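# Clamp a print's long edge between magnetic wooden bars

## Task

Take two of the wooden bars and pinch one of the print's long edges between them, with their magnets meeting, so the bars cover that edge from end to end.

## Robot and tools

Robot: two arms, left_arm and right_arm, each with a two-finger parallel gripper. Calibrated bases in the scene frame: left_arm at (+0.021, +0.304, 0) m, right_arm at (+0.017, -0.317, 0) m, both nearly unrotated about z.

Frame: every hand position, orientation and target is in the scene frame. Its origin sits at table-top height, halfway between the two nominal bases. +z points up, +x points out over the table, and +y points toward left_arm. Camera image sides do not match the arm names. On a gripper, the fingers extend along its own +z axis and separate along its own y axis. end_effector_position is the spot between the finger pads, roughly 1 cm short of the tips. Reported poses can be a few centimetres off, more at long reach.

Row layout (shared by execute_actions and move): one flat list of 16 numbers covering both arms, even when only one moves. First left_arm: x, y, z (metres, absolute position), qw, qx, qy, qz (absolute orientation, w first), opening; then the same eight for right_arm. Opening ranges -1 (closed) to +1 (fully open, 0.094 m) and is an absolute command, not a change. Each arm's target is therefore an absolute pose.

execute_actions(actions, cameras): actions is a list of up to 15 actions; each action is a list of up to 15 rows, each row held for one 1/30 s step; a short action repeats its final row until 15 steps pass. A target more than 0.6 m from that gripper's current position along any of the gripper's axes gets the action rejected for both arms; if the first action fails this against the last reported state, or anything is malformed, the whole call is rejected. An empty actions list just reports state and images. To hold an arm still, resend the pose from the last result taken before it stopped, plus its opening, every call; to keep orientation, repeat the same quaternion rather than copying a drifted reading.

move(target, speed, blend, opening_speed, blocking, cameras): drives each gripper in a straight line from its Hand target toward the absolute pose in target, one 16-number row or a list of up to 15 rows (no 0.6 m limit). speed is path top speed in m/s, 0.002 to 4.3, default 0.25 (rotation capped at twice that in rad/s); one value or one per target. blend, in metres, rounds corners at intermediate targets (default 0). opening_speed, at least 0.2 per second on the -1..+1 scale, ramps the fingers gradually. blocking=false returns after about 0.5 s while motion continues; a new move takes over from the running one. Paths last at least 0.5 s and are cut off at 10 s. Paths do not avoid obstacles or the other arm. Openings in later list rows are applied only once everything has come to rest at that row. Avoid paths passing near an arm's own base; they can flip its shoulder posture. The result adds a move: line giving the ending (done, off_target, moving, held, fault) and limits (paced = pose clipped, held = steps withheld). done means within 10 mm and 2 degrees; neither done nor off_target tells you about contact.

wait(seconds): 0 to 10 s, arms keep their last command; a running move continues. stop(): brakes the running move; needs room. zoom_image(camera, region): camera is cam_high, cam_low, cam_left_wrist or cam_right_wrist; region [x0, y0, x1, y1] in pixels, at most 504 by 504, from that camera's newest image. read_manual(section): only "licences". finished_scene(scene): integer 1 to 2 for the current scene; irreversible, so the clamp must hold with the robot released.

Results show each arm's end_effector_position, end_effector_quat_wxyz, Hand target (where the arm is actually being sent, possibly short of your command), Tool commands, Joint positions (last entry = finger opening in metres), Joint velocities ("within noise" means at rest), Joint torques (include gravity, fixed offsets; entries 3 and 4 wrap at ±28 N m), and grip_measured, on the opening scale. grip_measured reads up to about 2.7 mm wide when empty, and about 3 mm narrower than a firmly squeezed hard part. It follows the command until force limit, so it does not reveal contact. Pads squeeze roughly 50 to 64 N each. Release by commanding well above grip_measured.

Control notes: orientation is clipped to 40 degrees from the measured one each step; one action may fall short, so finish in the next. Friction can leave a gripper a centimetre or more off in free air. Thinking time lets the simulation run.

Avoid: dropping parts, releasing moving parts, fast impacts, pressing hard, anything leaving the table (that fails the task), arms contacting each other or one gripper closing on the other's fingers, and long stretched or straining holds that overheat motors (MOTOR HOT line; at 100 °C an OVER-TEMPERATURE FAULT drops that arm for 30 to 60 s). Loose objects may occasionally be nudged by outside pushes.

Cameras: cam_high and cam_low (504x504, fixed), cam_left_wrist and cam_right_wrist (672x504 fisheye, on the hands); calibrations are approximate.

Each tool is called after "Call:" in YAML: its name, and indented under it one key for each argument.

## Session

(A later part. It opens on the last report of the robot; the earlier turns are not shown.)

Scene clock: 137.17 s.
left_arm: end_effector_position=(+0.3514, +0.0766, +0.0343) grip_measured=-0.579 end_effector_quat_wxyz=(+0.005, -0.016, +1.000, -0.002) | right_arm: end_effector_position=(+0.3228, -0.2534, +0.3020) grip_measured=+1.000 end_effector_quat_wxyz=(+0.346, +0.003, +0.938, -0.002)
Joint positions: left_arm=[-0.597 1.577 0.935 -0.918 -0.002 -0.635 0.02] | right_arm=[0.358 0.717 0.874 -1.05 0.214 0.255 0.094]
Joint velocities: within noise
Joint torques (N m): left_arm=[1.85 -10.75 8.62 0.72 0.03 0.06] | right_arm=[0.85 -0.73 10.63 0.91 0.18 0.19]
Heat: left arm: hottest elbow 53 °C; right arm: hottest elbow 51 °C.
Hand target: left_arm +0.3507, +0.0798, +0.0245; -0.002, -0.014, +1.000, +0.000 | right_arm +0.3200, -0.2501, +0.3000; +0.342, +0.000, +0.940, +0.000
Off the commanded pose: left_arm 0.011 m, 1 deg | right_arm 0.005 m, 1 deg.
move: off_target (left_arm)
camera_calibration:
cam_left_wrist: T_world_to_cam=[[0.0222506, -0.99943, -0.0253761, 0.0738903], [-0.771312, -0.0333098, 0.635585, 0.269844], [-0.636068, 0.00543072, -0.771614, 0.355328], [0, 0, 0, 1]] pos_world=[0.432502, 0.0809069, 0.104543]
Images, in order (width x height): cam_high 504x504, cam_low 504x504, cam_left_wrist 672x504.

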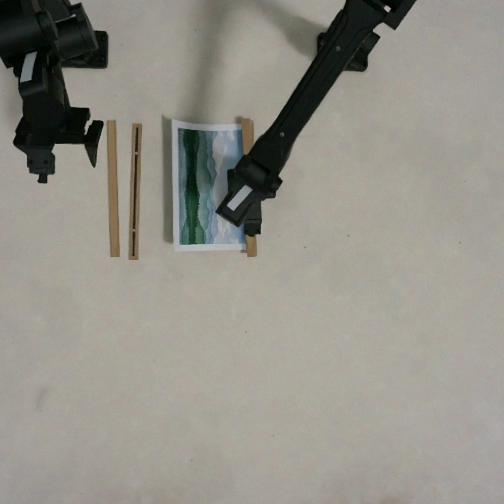

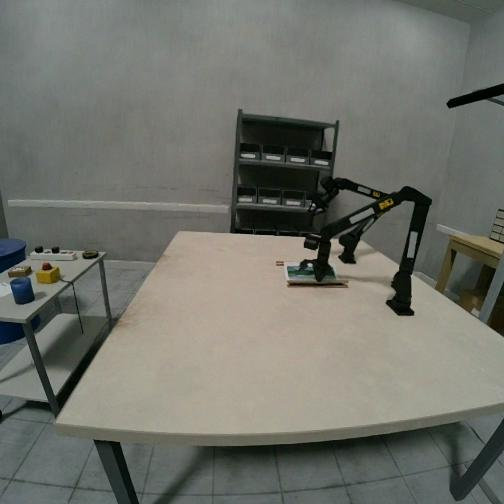

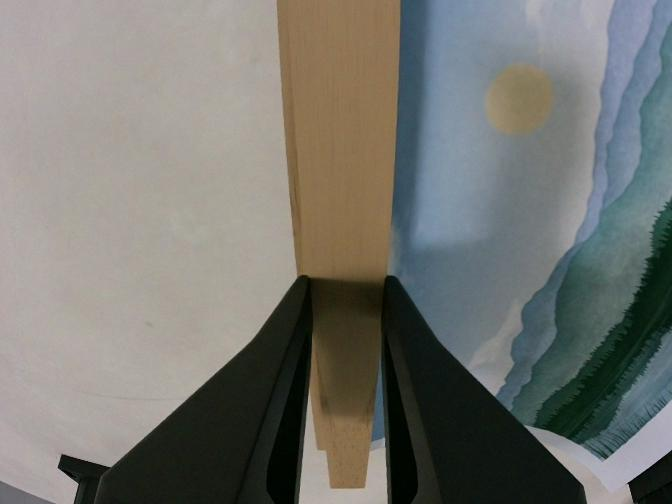

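Call:
move:
  target:
    - [0.350, 0.081, 0.014, -0.002, -0.013, 0.9999, 0, -0.68, 0.32, -0.25, 0.30, 0.342, 0, 0.94, 0, 1]
  speed: 0.04
  cameras: ["cam_left_wrist","cam_low","cam_high"]

Call:
zoom_image:
  camera: "cam_high"
  region: [150, 100, 330, 280]

Call:
zoom_image:
  camera: "cam_low"
  region: [270, 250, 360, 300]

Scene clock: 144.23 s.
left_arm: end_effector_position=(+0.3510, +0.0776, +0.0249) grip_measured=-0.579 end_effector_quat_wxyz=(+0.006, -0.015, +1.000, -0.003) | right_arm: end_effector_position=(+0.3228, -0.2534, +0.3020) grip_measured=+1.000 end_effector_quat_wxyz=(+0.346, +0.003, +0.938, -0.002)
Joint positions: left_arm=[-0.595 1.591 0.922 -0.889 -0.002 -0.632 0.02] | right_arm=[0.358 0.717 0.874 -1.05 0.214 0.255 0.094]
Joint velocities: within noise
Joint torques (N m): left_arm=[1.73 -10.64 8.35 0.76 0.02 0.06] | right_arm=[0.91 -0.97 10.7 0.95 0.19 0.21]
Heat: left arm: hottest elbow 53 °C; right arm: hottest elbow 51 °C.
Hand target: left_arm +0.3498, +0.0813, +0.0146; -0.002, -0.013, +1.000, +0.000 | right_arm +0.3200, -0.2501, +0.3000; +0.342, +0.000, +0.940, +0.000
Off the commanded pose: left_arm 0.012 m, 1 deg | right_arm 0.005 m, 1 deg.
move: off_target (left_arm)
camera_calibration:
cam_left_wrist: T_world_to_cam=[[0.0207081, -0.999487, -0.024423, 0.0751442], [-0.772208, -0.0315056, 0.634588, 0.275751], [-0.635032, 0.00571849, -0.772465, 0.347581], [0, 0, 0, 1]] pos_world=[0.432106, 0.0818058, 0.0953415]
Images, in order (width x height): cam_high 504x504, cam_low 504x504, cam_left_wrist 672x504.

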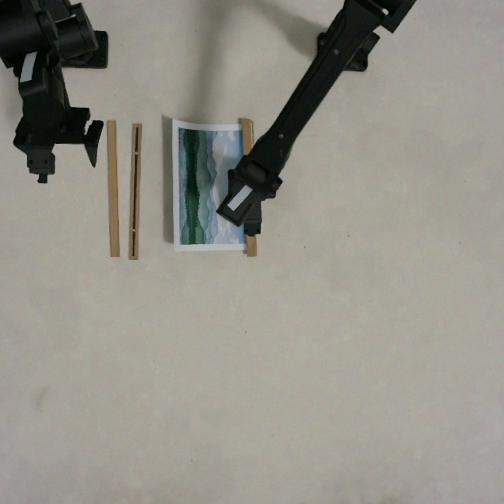

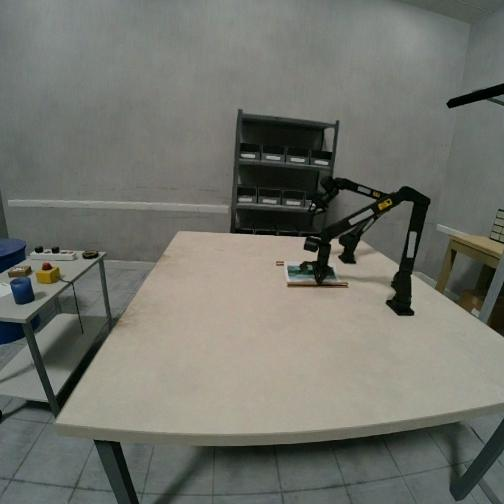

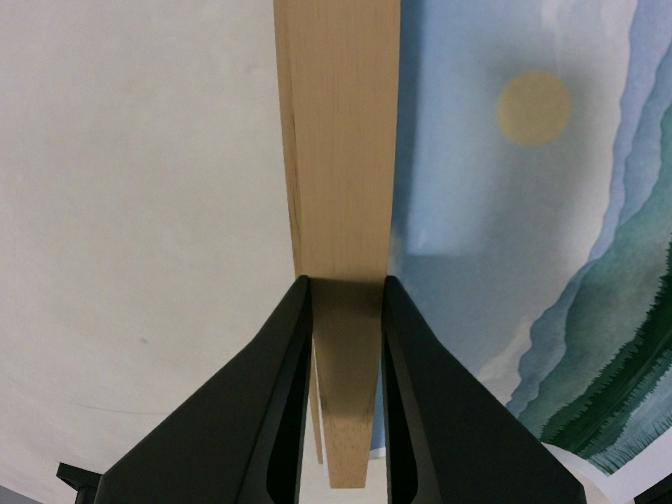

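Scaled by 2.800 from the camera's 504x504 image, which has a finer 720x720 frame.

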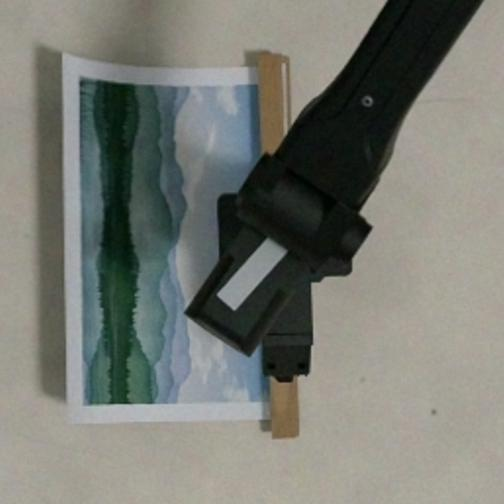

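Scaled by 5.600 from the camera's 504x504 image, which has a finer 720x720 frame.

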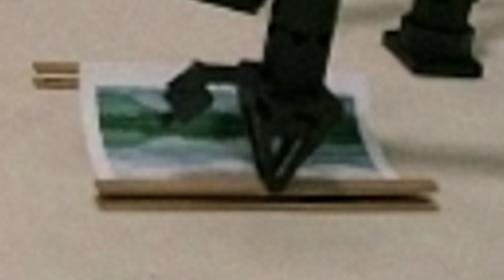

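Call:
move:
  target:
    - [0.350, 0.087, 0.013, -0.002, -0.007, 1, 0, -0.68, 0.32, -0.25, 0.30, 0.342, 0, 0.94, 0, 1]
  speed: 0.04
  cameras: ["cam_left_wrist","cam_low","cam_high"]

Call:
zoom_image:
  camera: "cam_high"
  region: [220, 110, 280, 170]

Call:
zoom_image:
  camera: "cam_high"
  region: [220, 210, 280, 270]

Call:
zoom_image:
  camera: "cam_low"
  region: [270, 250, 360, 300]

Scene clock: 153.60 s.
left_arm: end_effector_position=(+0.3500, +0.0834, +0.0217) grip_measured=-0.579 end_effector_quat_wxyz=(+0.003, -0.009, +1.000, -0.001) | right_arm: end_effector_position=(+0.3228, -0.2534, +0.3020) grip_measured=+1.000 end_effector_quat_wxyz=(+0.346, +0.003, +0.938, -0.002)
Joint positions: left_arm=[-0.584 1.591 0.911 -0.884 -0.002 -0.609 0.02] | right_arm=[0.358 0.717 0.874 -1.05 0.214 0.255 0.094]
Joint velocities: within noise
Joint torques (N m): left_arm=[1.9 -10.99 8.29 0.84 0.02 0.04] | right_arm=[1.08 -0.91 10.65 0.91 0.18 0.17]
Heat: left arm: hottest elbow 52 °C; right arm: hottest elbow 51 °C.
Hand target: left_arm +0.3492, +0.0868, +0.0132; -0.002, -0.007, +1.000, +0.000 | right_arm +0.3200, -0.2501, +0.3000; +0.342, +0.000, +0.940, +0.000
Off the commanded pose: left_arm 0.009 m, 1 deg | right_arm 0.005 m, 1 deg.
move: done
camera_calibration:
cam_left_wrist: T_world_to_cam=[[0.00834648, -0.999567, -0.0282061, 0.0853458], [-0.769387, -0.0244366, 0.638315, 0.275564], [-0.638728, 0.0163737, -0.769258, 0.344794], [0, 0, 0, 1]] pos_world=[0.431533, 0.0863972, 0.0917461]
Images, in order (width x height): cam_high 504x504, cam_low 504x504, cam_left_wrist 672x504.

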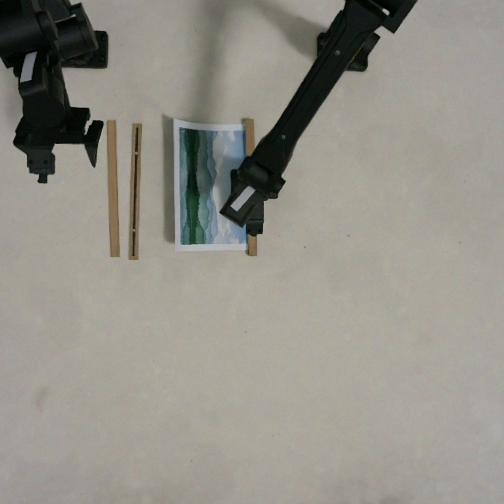

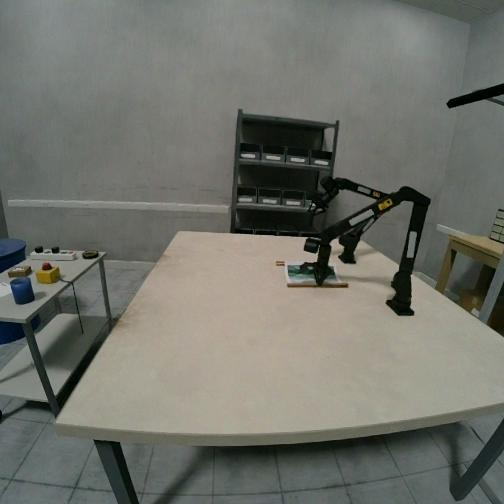

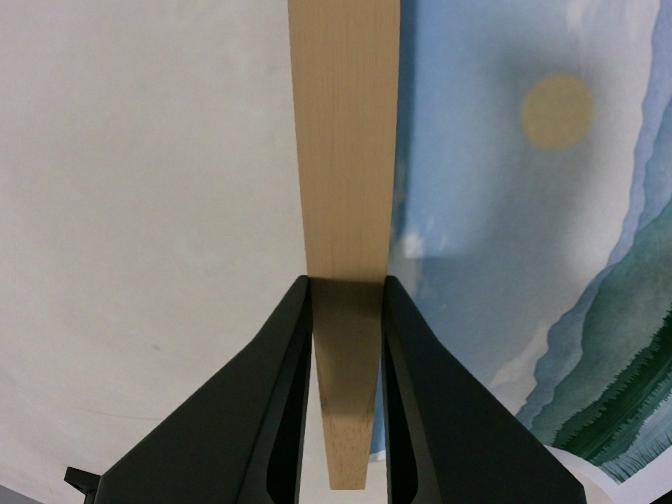

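Scaled by 8.400 from the camera's 504x504 image, which has a finer 720x720 frame.

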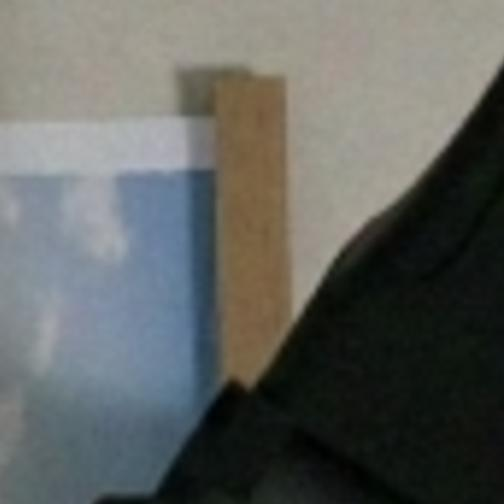

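Scaled by 8.400 from the camera's 504x504 image, which has a finer 720x720 frame.

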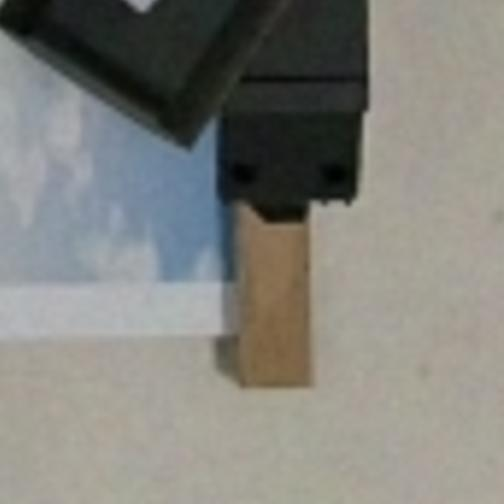

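Scaled by 5.600 from the camera's 504x504 image, which has a finer 720x720 frame.

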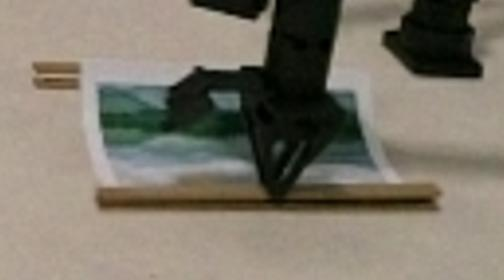

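Call:
move:
  target:
    - [0.350, 0.086, 0.003, -0.002, -0.008, 1, 0, -0.68, 0.32, -0.25, 0.30, 0.342, 0, 0.94, 0, 1]
  speed: 0.04
  cameras: ["cam_left_wrist","cam_low","cam_high"]

Call:
zoom_image:
  camera: "cam_high"
  region: [220, 110, 280, 170]

Call:
zoom_image:
  camera: "cam_high"
  region: [220, 210, 280, 270]

Call:
zoom_image:
  camera: "cam_low"
  region: [270, 250, 360, 300]

Scene clock: 167.53 s.
left_arm: end_effector_position=(+0.3519, +0.0829, +0.0159) grip_measured=-0.579 end_effector_quat_wxyz=(+0.007, -0.009, +1.000, -0.003) | right_arm: end_effector_position=(+0.3228, -0.2534, +0.3020) grip_measured=+1.000 end_effector_quat_wxyz=(+0.346, +0.003, +0.938, -0.002)
Joint positions: left_arm=[-0.583 1.602 0.905 -0.859 -0.002 -0.607 0.02] | right_arm=[0.358 0.717 0.874 -1.05 0.214 0.255 0.094]
Joint velocities: within noise
Joint torques (N m): left_arm=[1.79 -10.11 8.14 0.94 0.02 0.02] | right_arm=[0.85 -0.79 10.67 1.02 0.18 0.2]
Heat: left arm: hottest elbow 52 °C; right arm: hottest elbow 52 °C.
Hand target: left_arm +0.3503, +0.0864, +0.0038; -0.001, -0.008, +1.000, +0.000 | right_arm +0.3200, -0.2501, +0.3000; +0.342, +0.000, +0.940, +0.000
Off the commanded pose: left_arm 0.013 m, 1 deg | right_arm 0.005 m, 1 deg.
move: off_target (left_arm)
camera_calibration:
cam_left_wrist: T_world_to_cam=[[0.00849306, -0.999677, -0.0239653, 0.0845637], [-0.773415, -0.0217583, 0.633527, 0.281949], [-0.633843, 0.0131545, -0.773349, 0.340127], [0, 0, 0, 1]] pos_world=[0.432933, 0.0861969, 0.0864415]
Images, in order (width x height): cam_high 504x504, cam_low 504x504, cam_left_wrist 672x504.

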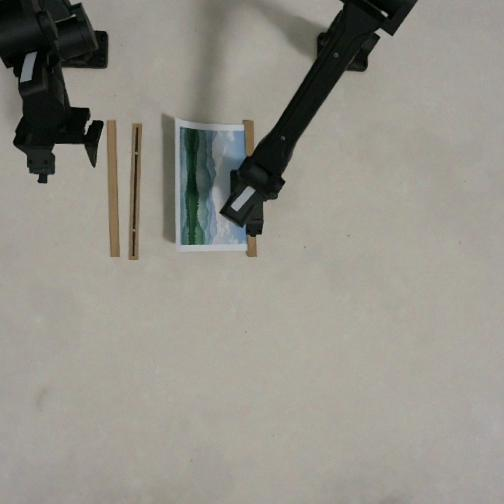

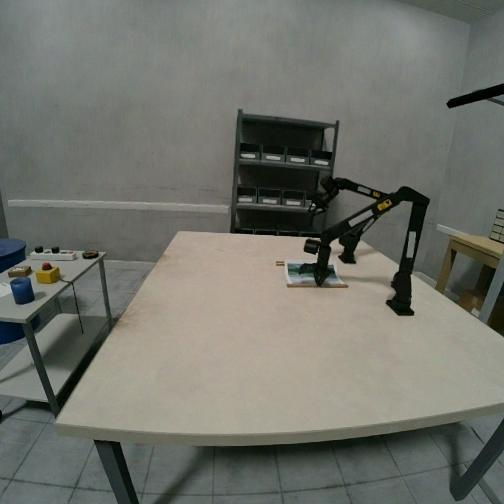

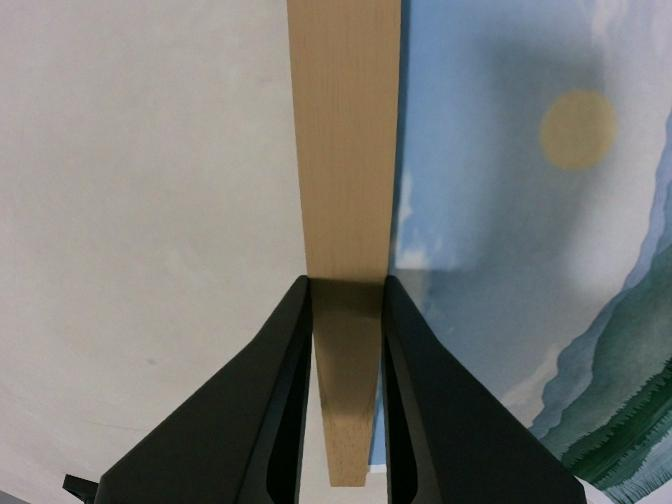

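Scaled by 8.400 from the camera's 504x504 image, which has a finer 720x720 frame.

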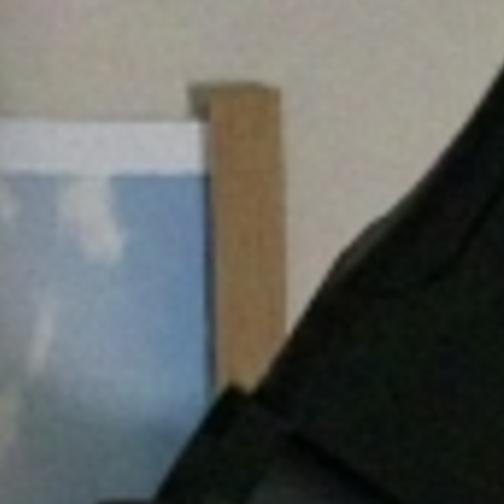

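Scaled by 8.400 from the camera's 504x504 image, which has a finer 720x720 frame.

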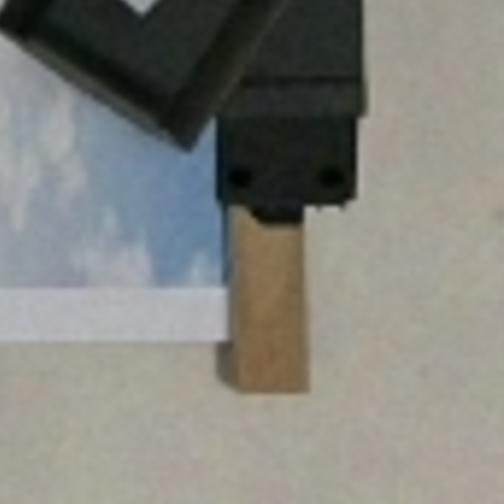

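Scaled by 5.600 from the camera's 504x504 image, which has a finer 720x720 frame.

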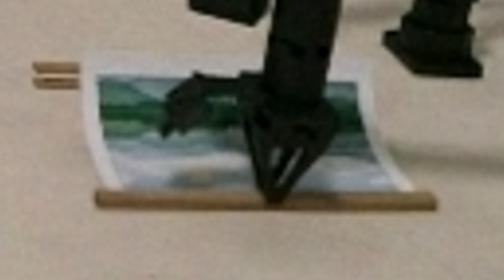

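Call:
move:
  target:
    - [0.350, 0.086, 0.003, -0.002, -0.008, 1, 0, -0.35, 0.32, -0.25, 0.30, 0.342, 0, 0.94, 0, 1]
    - [0.354, 0.086, 0.09, 0.004, -0.008, 1, 0, -0.35, 0.32, -0.25, 0.30, 0.342, 0, 0.94, 0, 1]
    - [0.33, 0.14, 0.22, 0.342, 0, 0.94, 0, -0.35, 0.32, -0.25, 0.30, 0.342, 0, 0.94, 0, 1]
  speed: [0.08,0.1,0.3]
  opening_speed: 0.5

Call:
zoom_image:
  camera: "cam_high"
  region: [150, 100, 330, 280]

Call:
zoom_image:
  camera: "cam_low"
  region: [270, 250, 360, 300]

Call:
zoom_image:
  camera: "cam_left_wrist"
  region: [300, 20, 500, 220]

Scene clock: 178.70 s.
left_arm: end_effector_position=(+0.3339, +0.1438, +0.2204) grip_measured=-0.352 end_effector_quat_wxyz=(+0.337, -0.011, +0.942, +0.001) | right_arm: end_effector_position=(+0.3228, -0.2534, +0.3020) grip_measured=+1.000 end_effector_quat_wxyz=(+0.346, +0.003, +0.938, -0.002)
Joint positions: left_arm=[-0.663 0.908 0.764 -0.859 -0.412 -0.57 0.03] | right_arm=[0.358 0.717 0.874 -1.05 0.214 0.255 0.094]
Joint velocities: within noise
Joint torques (N m): left_arm=[0.56 -4.25 11.41 1.94 -0.55 0.07] | right_arm=[0.79 -0.97 10.66 0.96 0.18 0.2]
Heat: left arm: hottest elbow 51 °C; right arm: hottest elbow 52 °C.
Hand target: left_arm +0.3333, +0.1418, +0.2184; +0.342, -0.003, +0.940, +0.001 | right_arm +0.3200, -0.2501, +0.3000; +0.342, +0.000, +0.940, +0.000
Off the commanded pose: left_arm 0.006 m, 1 deg | right_arm 0.005 m, 1 deg.
move: done
camera_calibration:
cam_left_wrist: T_world_to_cam=[[0.032579, -0.99917, -0.0244421, 0.142539], [-0.999384, -0.0328855, 0.0122452, 0.353882], [-0.0130388, 0.0240281, -0.999626, 0.327108], [0, 0, 0, 1]] pos_world=[0.353285, 0.146199, 0.326136]
cam_right_wrist: T_world_to_cam=[[0.00801491, -0.999596, -0.0272863, -0.247908], [-0.999663, -0.00868277, 0.024446, 0.326334], [-0.024673, 0.0270812, -0.999329, 0.42189], [0, 0, 0, 1]] pos_world=[0.338621, -0.2564, 0.406865]

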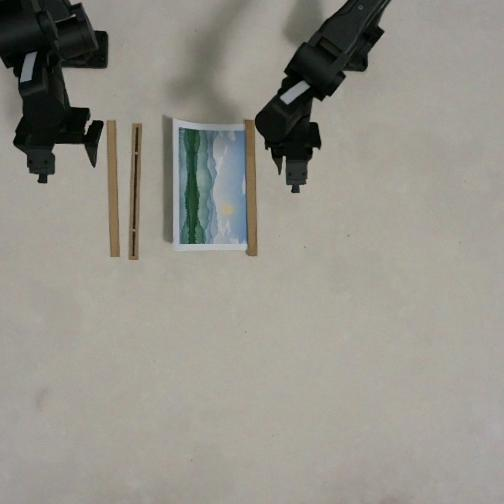

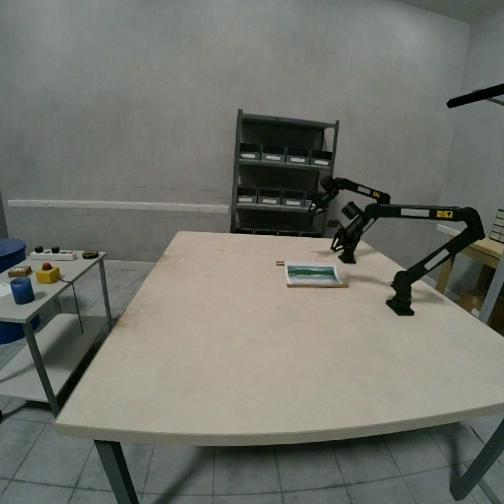

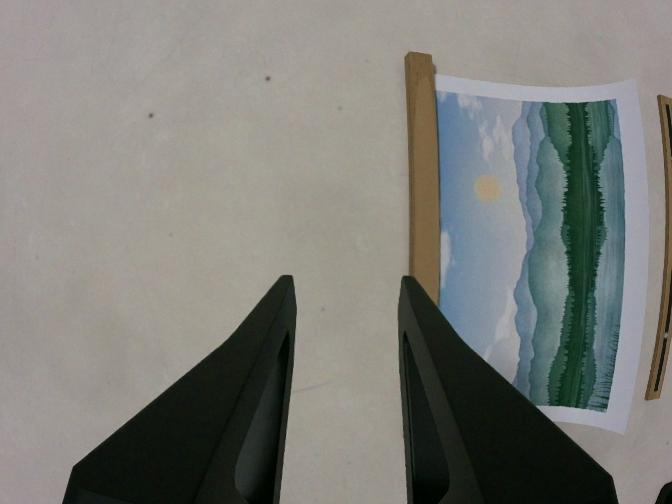

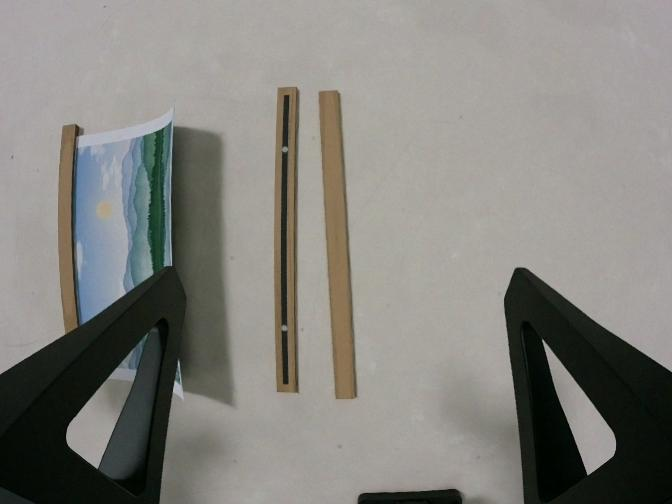

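Scaled by 2.800 from the camera's 504x504 image, which has a finer 720x720 frame.

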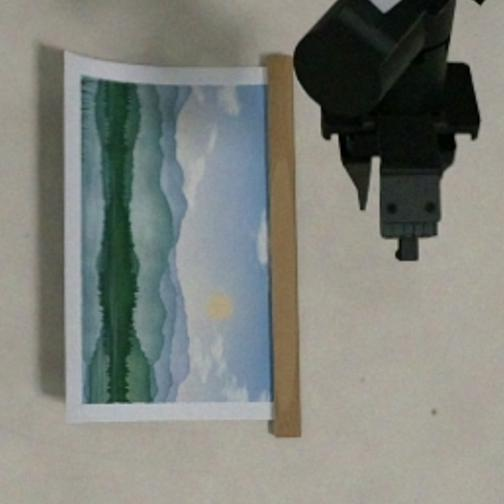

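Scaled by 5.600 from the camera's 504x504 image, which has a finer 720x720 frame.

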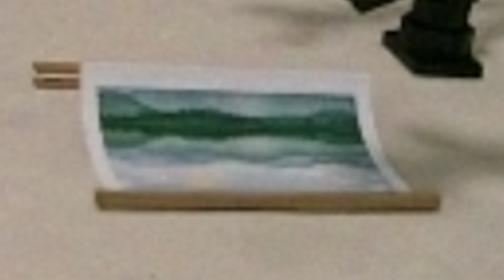

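Scaled by 2.520 from the camera's 672x504 image, which has a finer 960x720 frame.

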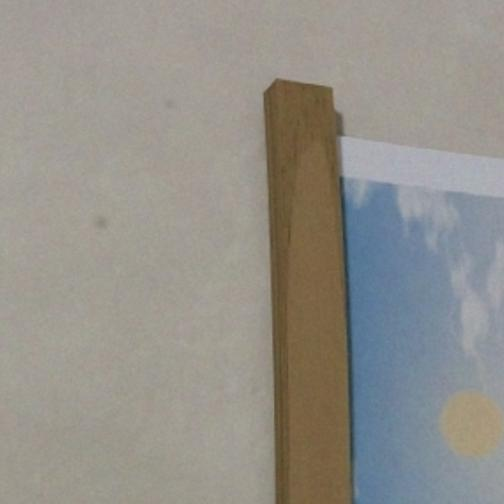

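The print's edge is clamped along its whole length: the white margin is fully covered and the two bars are stacked together.

Call:
finished_scene:
  scene: 2

The scene is finished: the task was done.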